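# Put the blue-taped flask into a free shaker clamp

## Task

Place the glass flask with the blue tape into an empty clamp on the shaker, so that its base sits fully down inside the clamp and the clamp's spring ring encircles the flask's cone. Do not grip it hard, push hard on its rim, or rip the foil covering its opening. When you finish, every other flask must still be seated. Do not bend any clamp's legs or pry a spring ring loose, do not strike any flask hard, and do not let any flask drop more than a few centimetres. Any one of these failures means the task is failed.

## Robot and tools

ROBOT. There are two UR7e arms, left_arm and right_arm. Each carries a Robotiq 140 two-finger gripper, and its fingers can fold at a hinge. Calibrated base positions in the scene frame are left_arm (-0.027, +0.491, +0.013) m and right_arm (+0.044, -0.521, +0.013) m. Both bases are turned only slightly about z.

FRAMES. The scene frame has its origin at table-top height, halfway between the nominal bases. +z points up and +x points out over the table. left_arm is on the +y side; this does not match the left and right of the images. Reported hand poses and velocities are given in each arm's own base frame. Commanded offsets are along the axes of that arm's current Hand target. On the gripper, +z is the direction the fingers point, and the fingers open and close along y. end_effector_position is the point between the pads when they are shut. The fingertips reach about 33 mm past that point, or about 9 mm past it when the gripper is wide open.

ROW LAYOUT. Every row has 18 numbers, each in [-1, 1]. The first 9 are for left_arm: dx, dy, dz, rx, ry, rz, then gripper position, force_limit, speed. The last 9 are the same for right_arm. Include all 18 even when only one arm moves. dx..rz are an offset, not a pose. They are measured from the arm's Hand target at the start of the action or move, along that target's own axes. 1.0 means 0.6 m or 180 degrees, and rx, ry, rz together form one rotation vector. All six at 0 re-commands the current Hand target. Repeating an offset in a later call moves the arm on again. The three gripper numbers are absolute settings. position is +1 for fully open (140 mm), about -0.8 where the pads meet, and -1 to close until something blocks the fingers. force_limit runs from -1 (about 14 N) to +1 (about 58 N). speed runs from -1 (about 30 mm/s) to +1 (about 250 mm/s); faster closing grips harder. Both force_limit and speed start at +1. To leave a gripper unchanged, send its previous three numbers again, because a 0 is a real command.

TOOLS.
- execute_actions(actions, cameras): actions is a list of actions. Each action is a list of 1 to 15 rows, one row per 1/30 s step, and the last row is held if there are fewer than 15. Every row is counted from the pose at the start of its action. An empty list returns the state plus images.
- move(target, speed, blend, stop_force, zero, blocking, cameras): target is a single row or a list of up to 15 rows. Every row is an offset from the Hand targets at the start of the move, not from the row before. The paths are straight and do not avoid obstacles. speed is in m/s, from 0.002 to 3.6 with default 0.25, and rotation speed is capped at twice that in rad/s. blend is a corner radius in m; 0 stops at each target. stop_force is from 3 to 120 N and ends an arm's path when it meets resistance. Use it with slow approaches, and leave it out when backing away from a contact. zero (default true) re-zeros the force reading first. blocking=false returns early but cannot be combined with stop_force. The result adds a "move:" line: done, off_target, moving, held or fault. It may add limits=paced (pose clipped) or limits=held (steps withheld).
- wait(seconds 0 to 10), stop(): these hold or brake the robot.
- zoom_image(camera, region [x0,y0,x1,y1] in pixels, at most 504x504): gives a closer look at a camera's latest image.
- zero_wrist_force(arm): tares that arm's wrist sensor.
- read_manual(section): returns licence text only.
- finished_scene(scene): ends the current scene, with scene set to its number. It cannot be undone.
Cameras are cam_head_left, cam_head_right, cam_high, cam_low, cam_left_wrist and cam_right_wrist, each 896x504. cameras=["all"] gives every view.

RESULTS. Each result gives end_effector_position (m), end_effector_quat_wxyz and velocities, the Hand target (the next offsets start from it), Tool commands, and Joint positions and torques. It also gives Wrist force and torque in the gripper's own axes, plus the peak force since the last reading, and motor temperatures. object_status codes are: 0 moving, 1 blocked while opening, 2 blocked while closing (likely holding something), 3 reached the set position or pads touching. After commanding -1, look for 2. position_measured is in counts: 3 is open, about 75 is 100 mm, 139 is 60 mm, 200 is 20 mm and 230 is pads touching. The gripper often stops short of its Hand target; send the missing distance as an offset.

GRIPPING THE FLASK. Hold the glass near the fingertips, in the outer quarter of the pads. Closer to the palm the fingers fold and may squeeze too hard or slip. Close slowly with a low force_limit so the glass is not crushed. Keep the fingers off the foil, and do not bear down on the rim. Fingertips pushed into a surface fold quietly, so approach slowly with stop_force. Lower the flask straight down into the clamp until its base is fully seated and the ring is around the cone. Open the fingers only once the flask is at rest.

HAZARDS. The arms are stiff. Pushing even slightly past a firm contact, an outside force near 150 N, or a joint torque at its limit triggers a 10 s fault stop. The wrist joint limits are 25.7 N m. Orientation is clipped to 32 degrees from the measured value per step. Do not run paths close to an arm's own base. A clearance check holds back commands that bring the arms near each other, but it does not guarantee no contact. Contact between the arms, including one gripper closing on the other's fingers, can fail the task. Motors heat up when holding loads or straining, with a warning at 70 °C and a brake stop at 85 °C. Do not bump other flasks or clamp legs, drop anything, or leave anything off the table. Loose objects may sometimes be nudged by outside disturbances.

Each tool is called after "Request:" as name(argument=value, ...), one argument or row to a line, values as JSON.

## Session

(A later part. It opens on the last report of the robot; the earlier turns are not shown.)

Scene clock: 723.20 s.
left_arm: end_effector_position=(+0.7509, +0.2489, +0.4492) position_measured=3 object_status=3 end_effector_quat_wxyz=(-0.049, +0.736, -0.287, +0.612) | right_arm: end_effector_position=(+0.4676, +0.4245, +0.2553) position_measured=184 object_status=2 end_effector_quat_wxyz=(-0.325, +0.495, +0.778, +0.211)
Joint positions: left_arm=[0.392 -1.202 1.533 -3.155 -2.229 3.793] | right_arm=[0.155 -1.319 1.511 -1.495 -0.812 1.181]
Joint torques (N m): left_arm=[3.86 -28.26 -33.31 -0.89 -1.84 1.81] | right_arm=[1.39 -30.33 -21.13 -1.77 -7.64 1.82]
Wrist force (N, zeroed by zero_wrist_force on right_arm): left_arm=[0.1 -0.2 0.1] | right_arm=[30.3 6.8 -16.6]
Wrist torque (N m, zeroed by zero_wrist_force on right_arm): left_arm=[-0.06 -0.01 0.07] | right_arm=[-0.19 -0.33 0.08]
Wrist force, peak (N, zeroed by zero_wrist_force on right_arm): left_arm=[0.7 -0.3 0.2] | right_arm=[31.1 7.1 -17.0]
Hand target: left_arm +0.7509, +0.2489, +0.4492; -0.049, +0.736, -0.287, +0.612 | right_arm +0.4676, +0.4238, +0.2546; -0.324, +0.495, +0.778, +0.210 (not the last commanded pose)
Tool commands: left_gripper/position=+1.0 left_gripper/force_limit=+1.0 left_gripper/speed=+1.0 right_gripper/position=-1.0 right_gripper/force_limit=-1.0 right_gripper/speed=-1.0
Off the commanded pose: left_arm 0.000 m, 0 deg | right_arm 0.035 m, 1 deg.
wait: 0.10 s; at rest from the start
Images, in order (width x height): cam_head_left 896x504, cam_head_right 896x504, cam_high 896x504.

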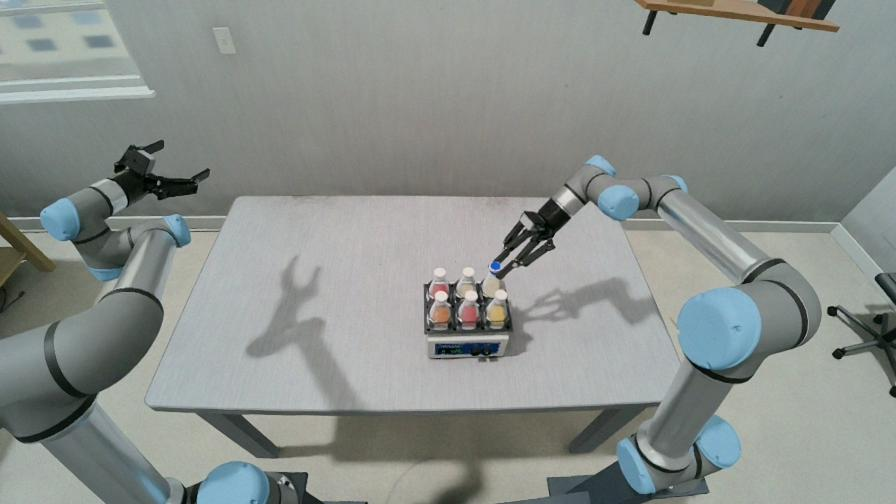

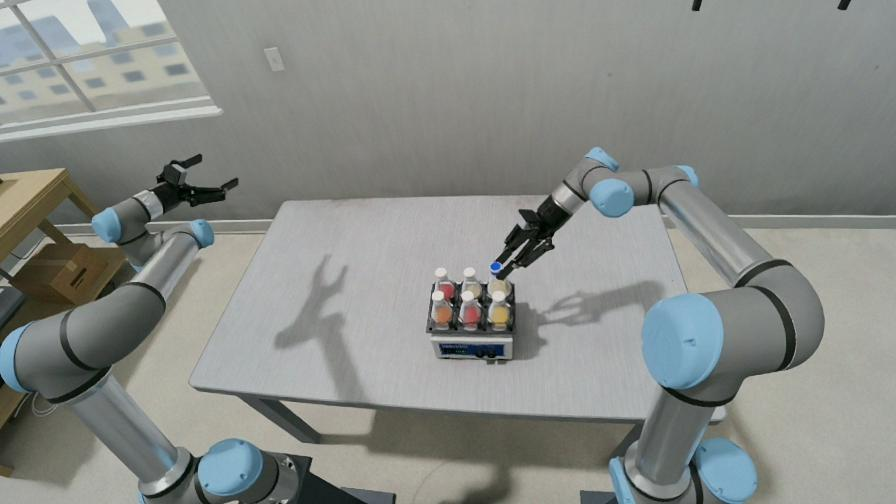

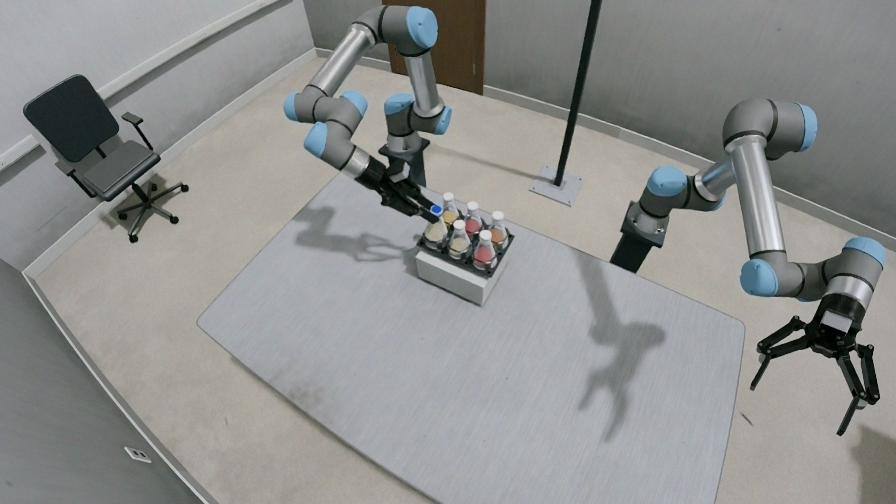

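Request:
move(
  target=[
    [0,0,0,0,0,0,1,1,1,-0.0125,-0.001,-0.0095,0,0.028,0,-1,-1,-1],
  ],
  speed=0.015,
)

Request:
move(
  target=[
    [0,0,0,0,0,0,1,1,1,-0.043,0,0.043,0,0,0,-1,-1,-1],
  ],
  speed=0.008,
  stop_force=60,
  zero=false,
  cameras=["cam_right_wrist"],
)

Request:
zoom_image(
  camera="cam_right_wrist",
  region=[390, 280, 570, 430],
)

Scene clock: 745.90 s.
left_arm: end_effector_position=(+0.7509, +0.2489, +0.4492) position_measured=3 object_status=3 end_effector_quat_wxyz=(-0.049, +0.736, -0.287, +0.612) | right_arm: end_effector_position=(+0.4714, +0.4166, +0.2548) position_measured=184 object_status=2 end_effector_quat_wxyz=(-0.359, +0.485, +0.762, +0.235)
Joint positions: left_arm=[0.392 -1.202 1.533 -3.155 -2.229 3.793] | right_arm=[0.109 -1.302 1.521 -1.426 -0.742 1.082]
Joint torques (N m): left_arm=[4.03 -27.99 -32.93 -1.02 -1.76 1.74] | right_arm=[2.47 -16.1 -7.14 -3.49 -7.84 1.46]
Wrist force (N, zeroed by zero_wrist_force on right_arm): left_arm=[0.2 -0.3 0.0] | right_arm=[33.5 0.5 -16.1]
Wrist torque (N m, zeroed by zero_wrist_force on right_arm): left_arm=[-0.07 -0.02 0.07] | right_arm=[-0.10 -0.29 0.31]
Wrist force, peak (N, zeroed by zero_wrist_force on right_arm): left_arm=[0.5 -0.5 0.4] | right_arm=[42.8 -6.2 -13.9]
Hand target: left_arm +0.7509, +0.2489, +0.4492; -0.049, +0.736, -0.287, +0.612 | right_arm +0.4709, +0.4151, +0.2533; -0.358, +0.485, +0.763, +0.232
Off the commanded pose: left_arm 0.000 m, 0 deg | right_arm 0.002 m, 0 deg.
move: done

Scene clock: 747.27 s.
left_arm: end_effector_position=(+0.7509, +0.2489, +0.4492) position_measured=3 object_status=3 end_effector_quat_wxyz=(-0.049, +0.736, -0.287, +0.612) | right_arm: end_effector_position=(+0.4714, +0.4169, +0.2532) position_measured=184 object_status=2 end_effector_quat_wxyz=(-0.359, +0.485, +0.762, +0.235)
Joint positions: left_arm=[0.392 -1.202 1.533 -3.155 -2.229 3.793] | right_arm=[0.11 -1.301 1.525 -1.432 -0.741 1.083]
Joint torques (N m): left_arm=[5.15 -29.51 -34.1 -0.92 -2.03 1.83] | right_arm=[-3.76 -22.88 -18.83 0.33 -7.44 -2.02]
Wrist force (N, zeroed by zero_wrist_force on right_arm): left_arm=[0.3 -0.4 0.3] | right_arm=[37.1 -2.8 -35.0]
Wrist torque (N m, zeroed by zero_wrist_force on right_arm): left_arm=[-0.12 -0.05 0.07] | right_arm=[0.07 -0.33 0.25]
Wrist force, peak (N, zeroed by zero_wrist_force on right_arm): left_arm=[0.5 -0.4 0.3] | right_arm=[44.1 -3.9 -43.3]
Hand target: left_arm +0.7509, +0.2489, +0.4492; -0.049, +0.736, -0.287, +0.612 | right_arm +0.4714, +0.4168, +0.2531; -0.359, +0.485, +0.762, +0.235 (not the last commanded pose)
Off the commanded pose: left_arm 0.000 m, 0 deg | right_arm 0.036 m, 0 deg.
move: contact (right_arm)
Images, in order (width x height): cam_right_wrist 896x504.

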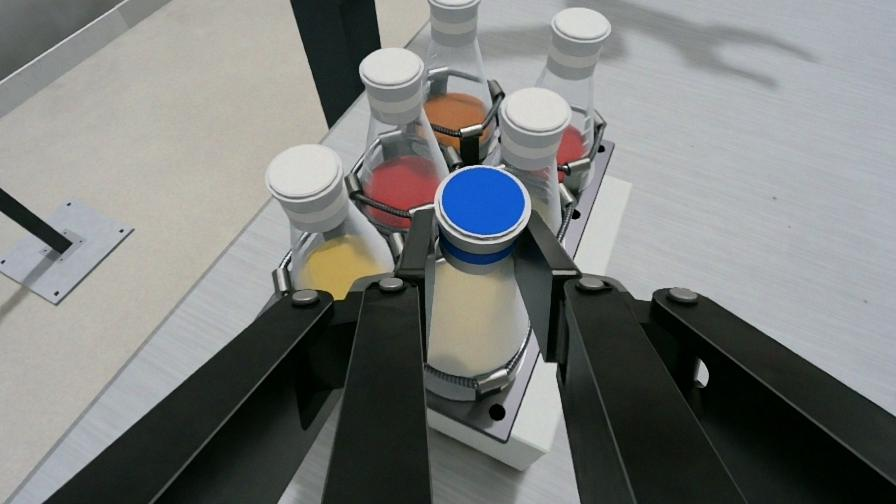

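Scaled by 2.800 from the camera's 896x504 image, which has a finer 1280x720 frame.

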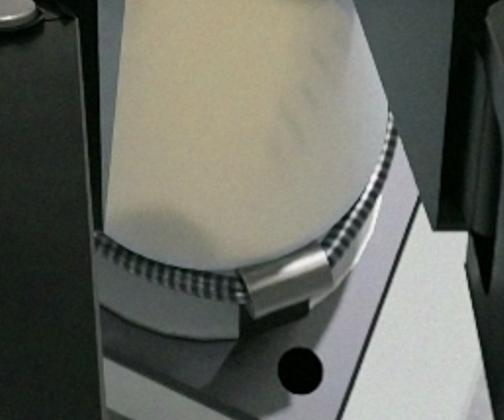

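Request:
move(
  target=[
    [0,0,0,0,0,0,1,1,1,0.018,0,0.022,0,-0.045,0,-1,-1,-1],
  ],
  speed=0.015,
)

Request:
move(
  target=[
    [0,0,0,0,0,0,1,1,1,-0.043,0,0.043,0,0,0,-1,-1,-1],
  ],
  speed=0.008,
  stop_force=60,
  zero=false,
  cameras=["cam_right_wrist"],
)

Request:
zoom_image(
  camera="cam_right_wrist",
  region=[390, 280, 570, 430],
)

Scene clock: 765.23 s.
left_arm: end_effector_position=(+0.7509, +0.2489, +0.4492) position_measured=3 object_status=3 end_effector_quat_wxyz=(-0.049, +0.736, -0.287, +0.612) | right_arm: end_effector_position=(+0.4642, +0.4323, +0.2531) position_measured=184 object_status=2 end_effector_quat_wxyz=(-0.304, +0.501, +0.785, +0.200)
Joint positions: left_arm=[0.392 -1.202 1.533 -3.155 -2.229 3.793] | right_arm=[0.187 -1.327 1.512 -1.544 -0.851 1.242]
Joint torques (N m): left_arm=[4.81 -28.39 -33.03 -1.22 -1.69 1.52] | right_arm=[-6.71 -30.85 -23.27 -1.29 -2.62 -1.45]
Wrist force (N, zeroed by zero_wrist_force on right_arm): left_arm=[0.3 -0.1 0.1] | right_arm=[19.7 -0.4 -16.5]
Wrist torque (N m, zeroed by zero_wrist_force on right_arm): left_arm=[-0.06 -0.04 0.07] | right_arm=[-0.01 -0.33 0.21]
Wrist force, peak (N, zeroed by zero_wrist_force on right_arm): left_arm=[0.3 -0.6 0.2] | right_arm=[41.7 -14.0 -57.6]
Hand target: left_arm +0.7509, +0.2489, +0.4492; -0.049, +0.736, -0.287, +0.612 | right_arm +0.4642, +0.4322, +0.2531; -0.305, +0.501, +0.785, +0.200
Off the commanded pose: left_arm 0.000 m, 0 deg | right_arm 0.000 m, 0 deg.
move: done

Scene clock: 768.53 s.
left_arm: end_effector_position=(+0.7509, +0.2489, +0.4492) position_measured=3 object_status=3 end_effector_quat_wxyz=(-0.049, +0.736, -0.287, +0.612) | right_arm: end_effector_position=(+0.4648, +0.4317, +0.2354) position_measured=184 object_status=2 end_effector_quat_wxyz=(-0.304, +0.501, +0.785, +0.200)
Joint positions: left_arm=[0.392 -1.202 1.533 -3.155 -2.229 3.793] | right_arm=[0.185 -1.318 1.547 -1.587 -0.85 1.24]
Joint torques (N m): left_arm=[4.36 -28.47 -34.11 -0.88 -1.83 1.85] | right_arm=[7.56 -14.79 -13.64 1.17 -6.44 -0.22]
Wrist force (N, zeroed by zero_wrist_force on right_arm): left_arm=[0.3 -0.4 0.4] | right_arm=[34.0 -5.6 -50.4]
Wrist torque (N m, zeroed by zero_wrist_force on right_arm): left_arm=[-0.12 -0.05 0.07] | right_arm=[0.37 -0.47 0.33]
Wrist force, peak (N, zeroed by zero_wrist_force on right_arm): left_arm=[0.4 -0.3 0.4] | right_arm=[38.4 -6.3 -56.9]
Hand target: left_arm +0.7509, +0.2489, +0.4492; -0.049, +0.736, -0.287, +0.612 | right_arm +0.4648, +0.4317, +0.2354; -0.304, +0.501, +0.785, +0.200 (not the last commanded pose)
Off the commanded pose: left_arm 0.000 m, 0 deg | right_arm 0.019 m, 0 deg.
move: contact (right_arm)
Images, in order (width x height): cam_right_wrist 896x504.

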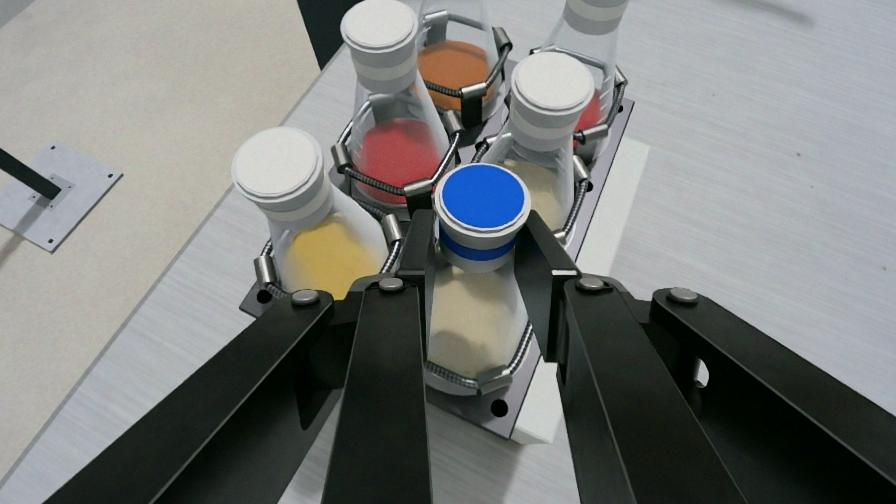

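Scaled by 2.800 from the camera's 896x504 image, which has a finer 1280x720 frame.

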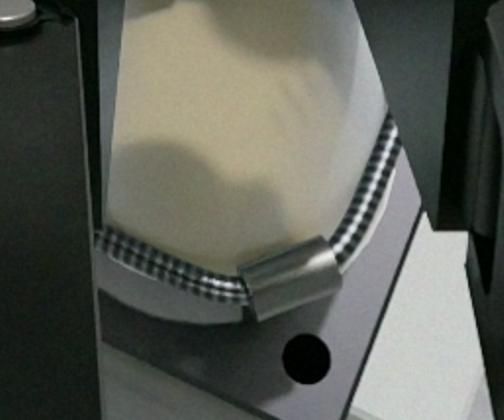

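Request:
move(
  target=[
    [0,0,0,0,0,0,1,1,1,-0.0053,0,-0.0073,0,0.015,0,-1,-1,-1],
  ],
  speed=0.015,
)

Request:
move(
  target=[
    [0,0,0,0,0,0,1,1,1,-0.012,0,0.012,0,0,0,-1,-1,-1],
  ],
  speed=0.008,
  stop_force=35,
  zero=false,
  cameras=["cam_right_wrist","cam_low","cam_high"],
)

Request:
zoom_image(
  camera="cam_low",
  region=[395, 110, 475, 225],
)

Request:
zoom_image(
  camera="cam_high",
  region=[410, 180, 480, 260],
)

Scene clock: 777.63 s.
left_arm: end_effector_position=(+0.7509, +0.2489, +0.4492) position_measured=3 object_status=3 end_effector_quat_wxyz=(-0.049, +0.736, -0.287, +0.612) | right_arm: end_effector_position=(+0.4670, +0.4269, +0.2365) position_measured=184 object_status=2 end_effector_quat_wxyz=(-0.323, +0.496, +0.778, +0.212)
Joint positions: left_arm=[0.392 -1.202 1.533 -3.155 -2.229 3.793] | right_arm=[0.159 -1.311 1.551 -1.552 -0.812 1.191]
Joint torques (N m): left_arm=[5.86 -29.88 -33.8 -0.98 -1.74 1.73] | right_arm=[5.35 -25.5 -17.34 -2.66 1.6 1.45]
Wrist force (N, zeroed by zero_wrist_force on right_arm): left_arm=[0.3 -0.1 0.2] | right_arm=[-0.2 0.0 0.4]
Wrist torque (N m, zeroed by zero_wrist_force on right_arm): left_arm=[-0.05 -0.04 0.07] | right_arm=[-0.12 0.00 0.14]
Wrist force, peak (N, zeroed by zero_wrist_force on right_arm): left_arm=[0.4 -0.6 0.3] | right_arm=[35.0 -5.2 -51.2]
Hand target: left_arm +0.7509, +0.2489, +0.4492; -0.049, +0.736, -0.287, +0.612 | right_arm +0.4670, +0.4269, +0.2365; -0.323, +0.496, +0.778, +0.212
Off the commanded pose: left_arm 0.000 m, 0 deg | right_arm 0.000 m, 0 deg.
move: done

Scene clock: 779.00 s.
left_arm: end_effector_position=(+0.7509, +0.2489, +0.4492) position_measured=3 object_status=3 end_effector_quat_wxyz=(-0.049, +0.736, -0.287, +0.612) | right_arm: end_effector_position=(+0.4671, +0.4269, +0.2344) position_measured=184 object_status=2 end_effector_quat_wxyz=(-0.323, +0.496, +0.778, +0.212)
Joint positions: left_arm=[0.392 -1.202 1.533 -3.155 -2.229 3.793] | right_arm=[0.159 -1.31 1.555 -1.558 -0.812 1.191]
Joint torques (N m): left_arm=[4.52 -28.55 -33.22 -0.96 -1.71 1.89] | right_arm=[7.11 -27.96 -22.62 0.19 -2.49 0.72]
Wrist force (N, zeroed by zero_wrist_force on right_arm): left_arm=[0.2 -0.4 -0.1] | right_arm=[21.9 -4.2 -28.8]
Wrist torque (N m, zeroed by zero_wrist_force on right_arm): left_arm=[-0.10 -0.03 0.07] | right_arm=[0.21 -0.46 0.26]
Wrist force, peak (N, zeroed by zero_wrist_force on right_arm): left_arm=[0.3 -0.4 0.4] | right_arm=[27.1 -4.6 -35.2]
Hand target: left_arm +0.7509, +0.2489, +0.4492; -0.049, +0.736, -0.287, +0.612 | right_arm +0.4671, +0.4269, +0.2344; -0.323, +0.496, +0.778, +0.212 (not the last commanded pose)
Off the commanded pose: left_arm 0.000 m, 0 deg | right_arm 0.008 m, 0 deg.
move: contact (right_arm)
Images, in order (width x height): cam_high 896x504, cam_low 896x504, cam_right_wrist 896x504.

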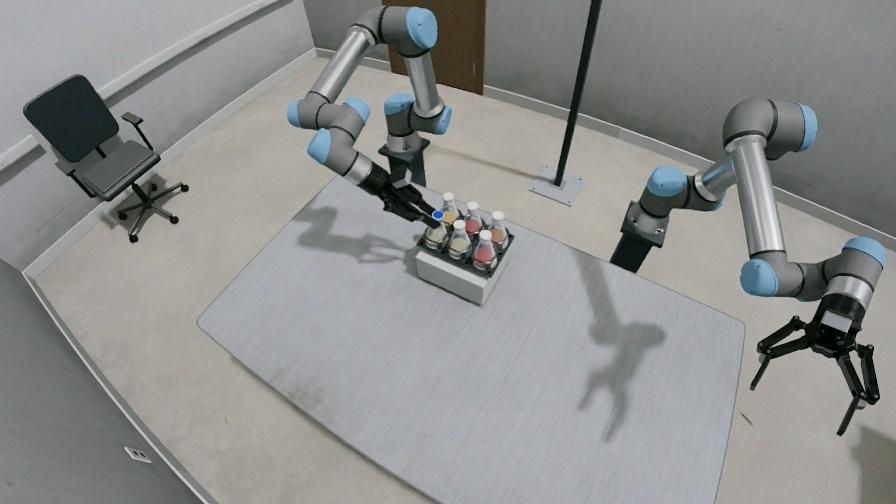

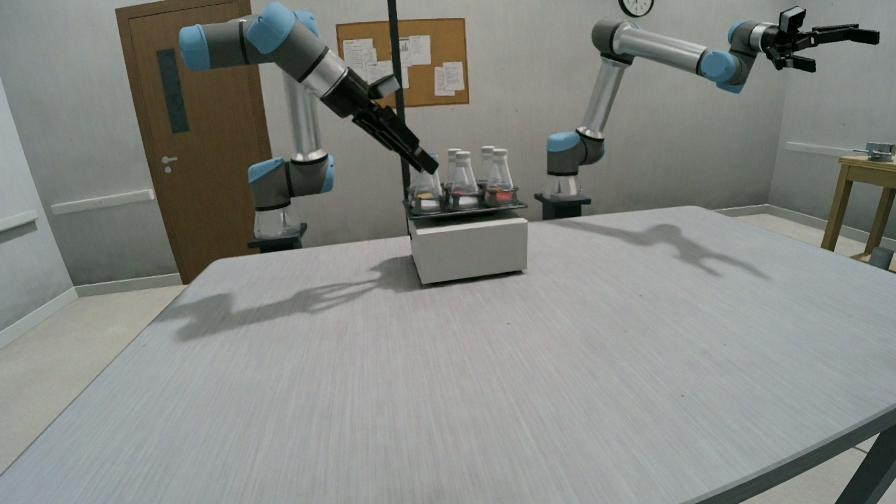

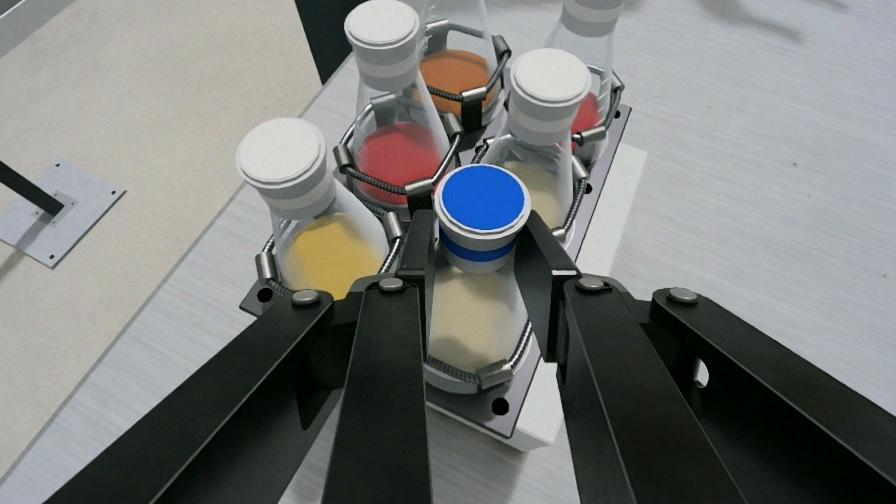

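Scaled by 4.383 from the camera's 896x504 image, which has a finer 1280x720 frame.

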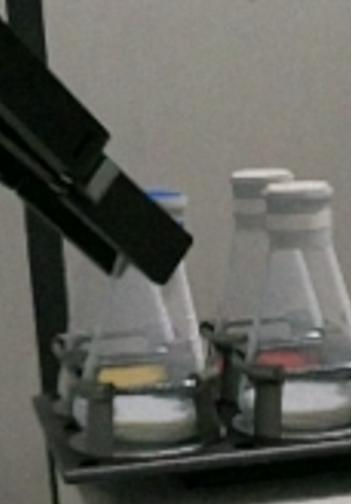

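Scaled by 6.300 from the camera's 896x504 image, which has a finer 1280x720 frame.

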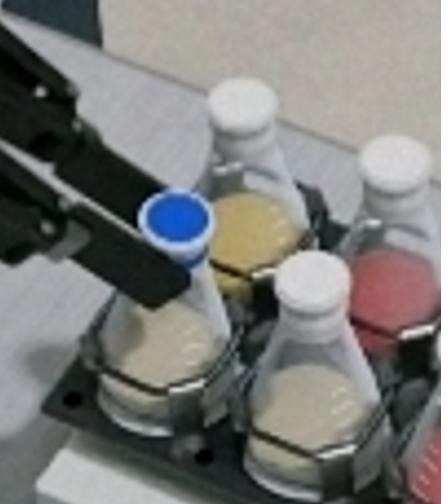

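Request:
move(
  target=[
    [0,0,0,0,0,0,1,1,1,0.002,-0.0012,-0.003,0,0,0,-1,-1,-1],
  ],
  speed=0.01,
)

Request:
move(
  target=[
    [0,0,0,0,0,0,1,1,1,-0.012,0,0.012,0,0,0,-1,-1,-1],
  ],
  speed=0.008,
  stop_force=42,
  zero=false,
)

Request:
move(
  target=[
    [0,0,0,0,0,0,1,1,1,0.0014,-0.0012,-0.0014,0,0,0,-1,-1,-1],
  ],
  speed=0.01,
)

Scene clock: 789.53 s.
left_arm: end_effector_position=(+0.7509, +0.2489, +0.4492) position_measured=3 object_status=3 end_effector_quat_wxyz=(-0.049, +0.736, -0.287, +0.612) | right_arm: end_effector_position=(+0.4666, +0.4262, +0.2365) position_measured=184 object_status=2 end_effector_quat_wxyz=(-0.323, +0.496, +0.778, +0.212)
Joint positions: left_arm=[0.392 -1.202 1.533 -3.155 -2.229 3.793] | right_arm=[0.158 -1.313 1.553 -1.552 -0.812 1.19]
Joint torques (N m): left_arm=[4.99 -28.41 -33.68 -0.88 -1.55 1.64] | right_arm=[-6.06 -43.01 -35.42 -0.72 0.98 -1.66]
Wrist force (N, zeroed by zero_wrist_force on right_arm): left_arm=[0.2 -0.2 0.2] | right_arm=[-1.8 1.2 1.5]
Wrist torque (N m, zeroed by zero_wrist_force on right_arm): left_arm=[-0.08 -0.04 0.07] | right_arm=[-0.18 0.02 0.05]
Wrist force, peak (N, zeroed by zero_wrist_force on right_arm): left_arm=[0.5 -0.1 0.4] | right_arm=[22.7 -3.7 -29.4]
Hand target: left_arm +0.7509, +0.2489, +0.4492; -0.049, +0.736, -0.287, +0.612 | right_arm +0.4666, +0.4262, +0.2365; -0.323, +0.496, +0.778, +0.212
Off the commanded pose: left_arm 0.000 m, 0 deg | right_arm 0.000 m, 0 deg.
move: done

Scene clock: 790.90 s.
left_arm: end_effector_position=(+0.7509, +0.2489, +0.4492) position_measured=3 object_status=3 end_effector_quat_wxyz=(-0.049, +0.736, -0.287, +0.612) | right_arm: end_effector_position=(+0.4667, +0.4263, +0.2340) position_measured=184 object_status=2 end_effector_quat_wxyz=(-0.323, +0.496, +0.778, +0.212)
Joint positions: left_arm=[0.392 -1.202 1.533 -3.155 -2.229 3.793] | right_arm=[0.158 -1.312 1.558 -1.559 -0.812 1.19]
Joint torques (N m): left_arm=[5.25 -28.76 -32.93 -0.97 -1.96 1.82] | right_arm=[1.7 -26.37 -21.04 0.58 -6.3 0.97]
Wrist force (N, zeroed by zero_wrist_force on right_arm): left_arm=[0.2 -0.4 0.2] | right_arm=[25.3 -3.2 -33.9]
Wrist torque (N m, zeroed by zero_wrist_force on right_arm): left_arm=[-0.09 -0.02 0.07] | right_arm=[0.15 -0.50 0.24]
Wrist force, peak (N, zeroed by zero_wrist_force on right_arm): left_arm=[0.4 -0.5 0.1] | right_arm=[29.9 -4.0 -40.5]
Hand target: left_arm +0.7509, +0.2489, +0.4492; -0.049, +0.736, -0.287, +0.612 | right_arm +0.4667, +0.4263, +0.2340; -0.323, +0.496, +0.778, +0.212 (not the last commanded pose)
Off the commanded pose: left_arm 0.000 m, 0 deg | right_arm 0.008 m, 0 deg.
move: contact (right_arm)

Scene clock: 791.60 s.
left_arm: end_effector_position=(+0.7509, +0.2489, +0.4492) position_measured=3 object_status=3 end_effector_quat_wxyz=(-0.049, +0.736, -0.287, +0.612) | right_arm: end_effector_position=(+0.4660, +0.4260, +0.2351) position_measured=184 object_status=2 end_effector_quat_wxyz=(-0.323, +0.496, +0.778, +0.212)
Joint positions: left_arm=[0.392 -1.202 1.533 -3.155 -2.229 3.793] | right_arm=[0.158 -1.314 1.558 -1.556 -0.812 1.189]
Joint torques (N m): left_arm=[4.56 -28.55 -34.06 -0.83 -1.85 1.73] | right_arm=[-5.94 -43.89 -32.76 0.6 -0.89 -1.75]
Wrist force (N, zeroed by zero_wrist_force on right_arm): left_arm=[0.1 -0.3 0.3] | right_arm=[2.5 2.7 -3.0]
Wrist torque (N m, zeroed by zero_wrist_force on right_arm): left_arm=[-0.10 -0.01 0.07] | right_arm=[-0.34 -0.04 0.01]
Wrist force, peak (N, zeroed by zero_wrist_force on right_arm): left_arm=[0.6 -0.3 0.2] | right_arm=[24.8 -3.3 -33.7]
Hand target: left_arm +0.7509, +0.2489, +0.4492; -0.049, +0.736, -0.287, +0.612 | right_arm +0.4660, +0.4260, +0.2352; -0.323, +0.496, +0.778, +0.212
Off the commanded pose: left_arm 0.000 m, 0 deg | right_arm 0.000 m, 0 deg.
move: done

Seated. Release.

Request:
move(
  target=[
    [0,0,0,0,0,0,1,1,1,0,0,0,0,0,0,-0.15,-1,-1],
    [0,0,0,0,0,0,1,1,1,0,0,-0.3,0,0,0,-0.15,-1,-1],
  ],
  speed=0.08,
  cameras=["cam_right_wrist","cam_low","cam_high"],
)

Request:
zoom_image(
  camera="cam_low",
  region=[395, 110, 535, 225],
)

Request:
zoom_image(
  camera="cam_right_wrist",
  region=[330, 150, 630, 400],
)

Scene clock: 803.03 s.
left_arm: end_effector_position=(+0.7509, +0.2489, +0.4492) position_measured=3 object_status=3 end_effector_quat_wxyz=(-0.049, +0.736, -0.287, +0.612) | right_arm: end_effector_position=(+0.5185, +0.3089, +0.3614) position_measured=148 object_status=3 end_effector_quat_wxyz=(-0.323, +0.496, +0.778, +0.212)
Joint positions: left_arm=[0.392 -1.202 1.533 -3.155 -2.229 3.793] | right_arm=[-0.044 -1.274 1.14 -1.01 -0.881 0.935]
Joint torques (N m): left_arm=[4.11 -27.14 -32.27 -0.97 -1.64 1.89] | right_arm=[5.1 -47.19 -17.51 -2.86 3.83 1.96]
Wrist force (N, zeroed by zero_wrist_force on right_arm): left_arm=[0.1 -0.1 0.2] | right_arm=[1.0 -0.2 -0.2]
Wrist torque (N m, zeroed by zero_wrist_force on right_arm): left_arm=[-0.05 -0.01 0.08] | right_arm=[-0.05 -0.10 0.03]
Wrist force, peak (N, zeroed by zero_wrist_force on right_arm): left_arm=[0.5 -0.5 0.1] | right_arm=[3.2 3.1 -3.1]
Hand target: left_arm +0.7509, +0.2489, +0.4492; -0.049, +0.736, -0.287, +0.612 | right_arm +0.5185, +0.3089, +0.3615; -0.323, +0.496, +0.778, +0.212
Off the commanded pose: left_arm 0.000 m, 0 deg | right_arm 0.000 m, 0 deg.
move: done
Images, in order (width x height): cam_high 896x504, cam_low 896x504, cam_right_wrist 896x504.

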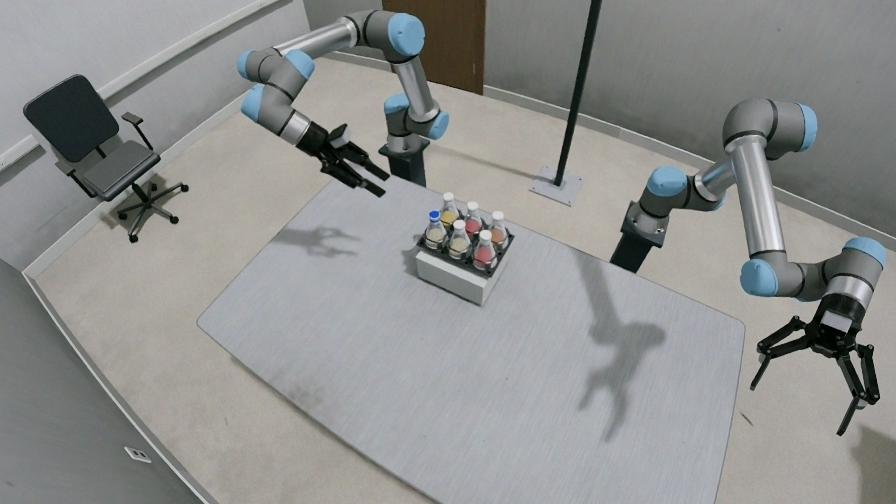

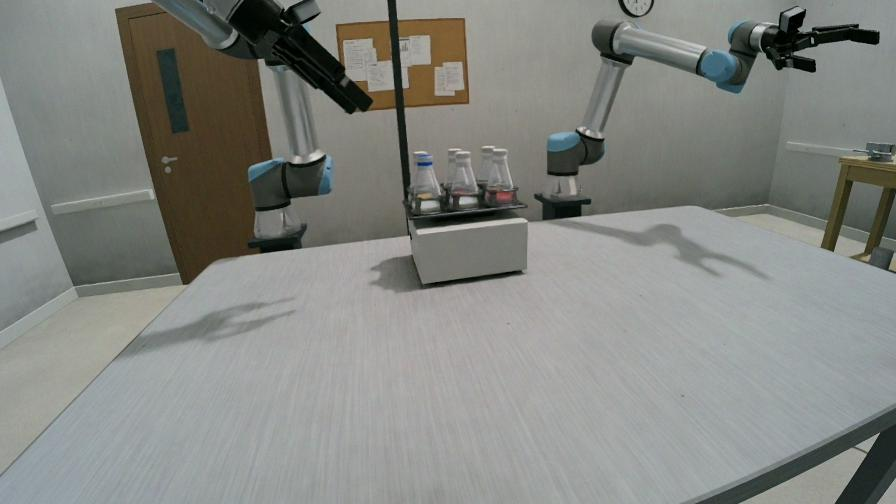

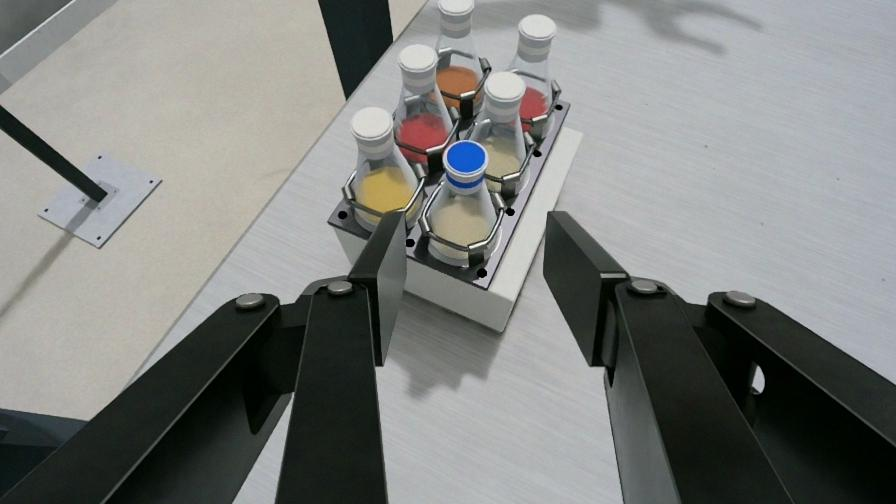

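Scaled by 3.600 from the camera's 896x504 image, which has a finer 1280x720 frame.

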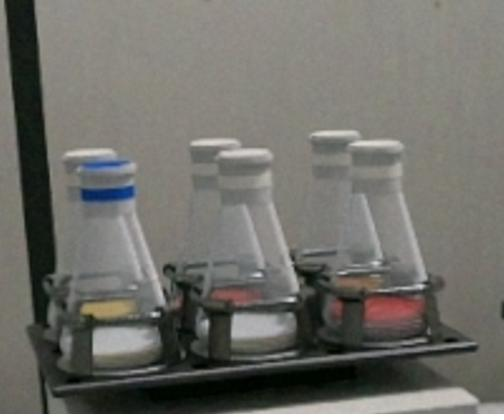

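Scaled by 1.680 from the camera's 896x504 image, which has a finer 1280x720 frame.

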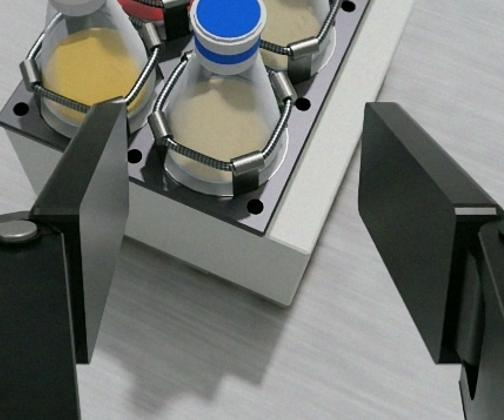

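Seated and matching the others.

Request:
finished_scene(
  scene=1,
)

The scene is finished: the task was done.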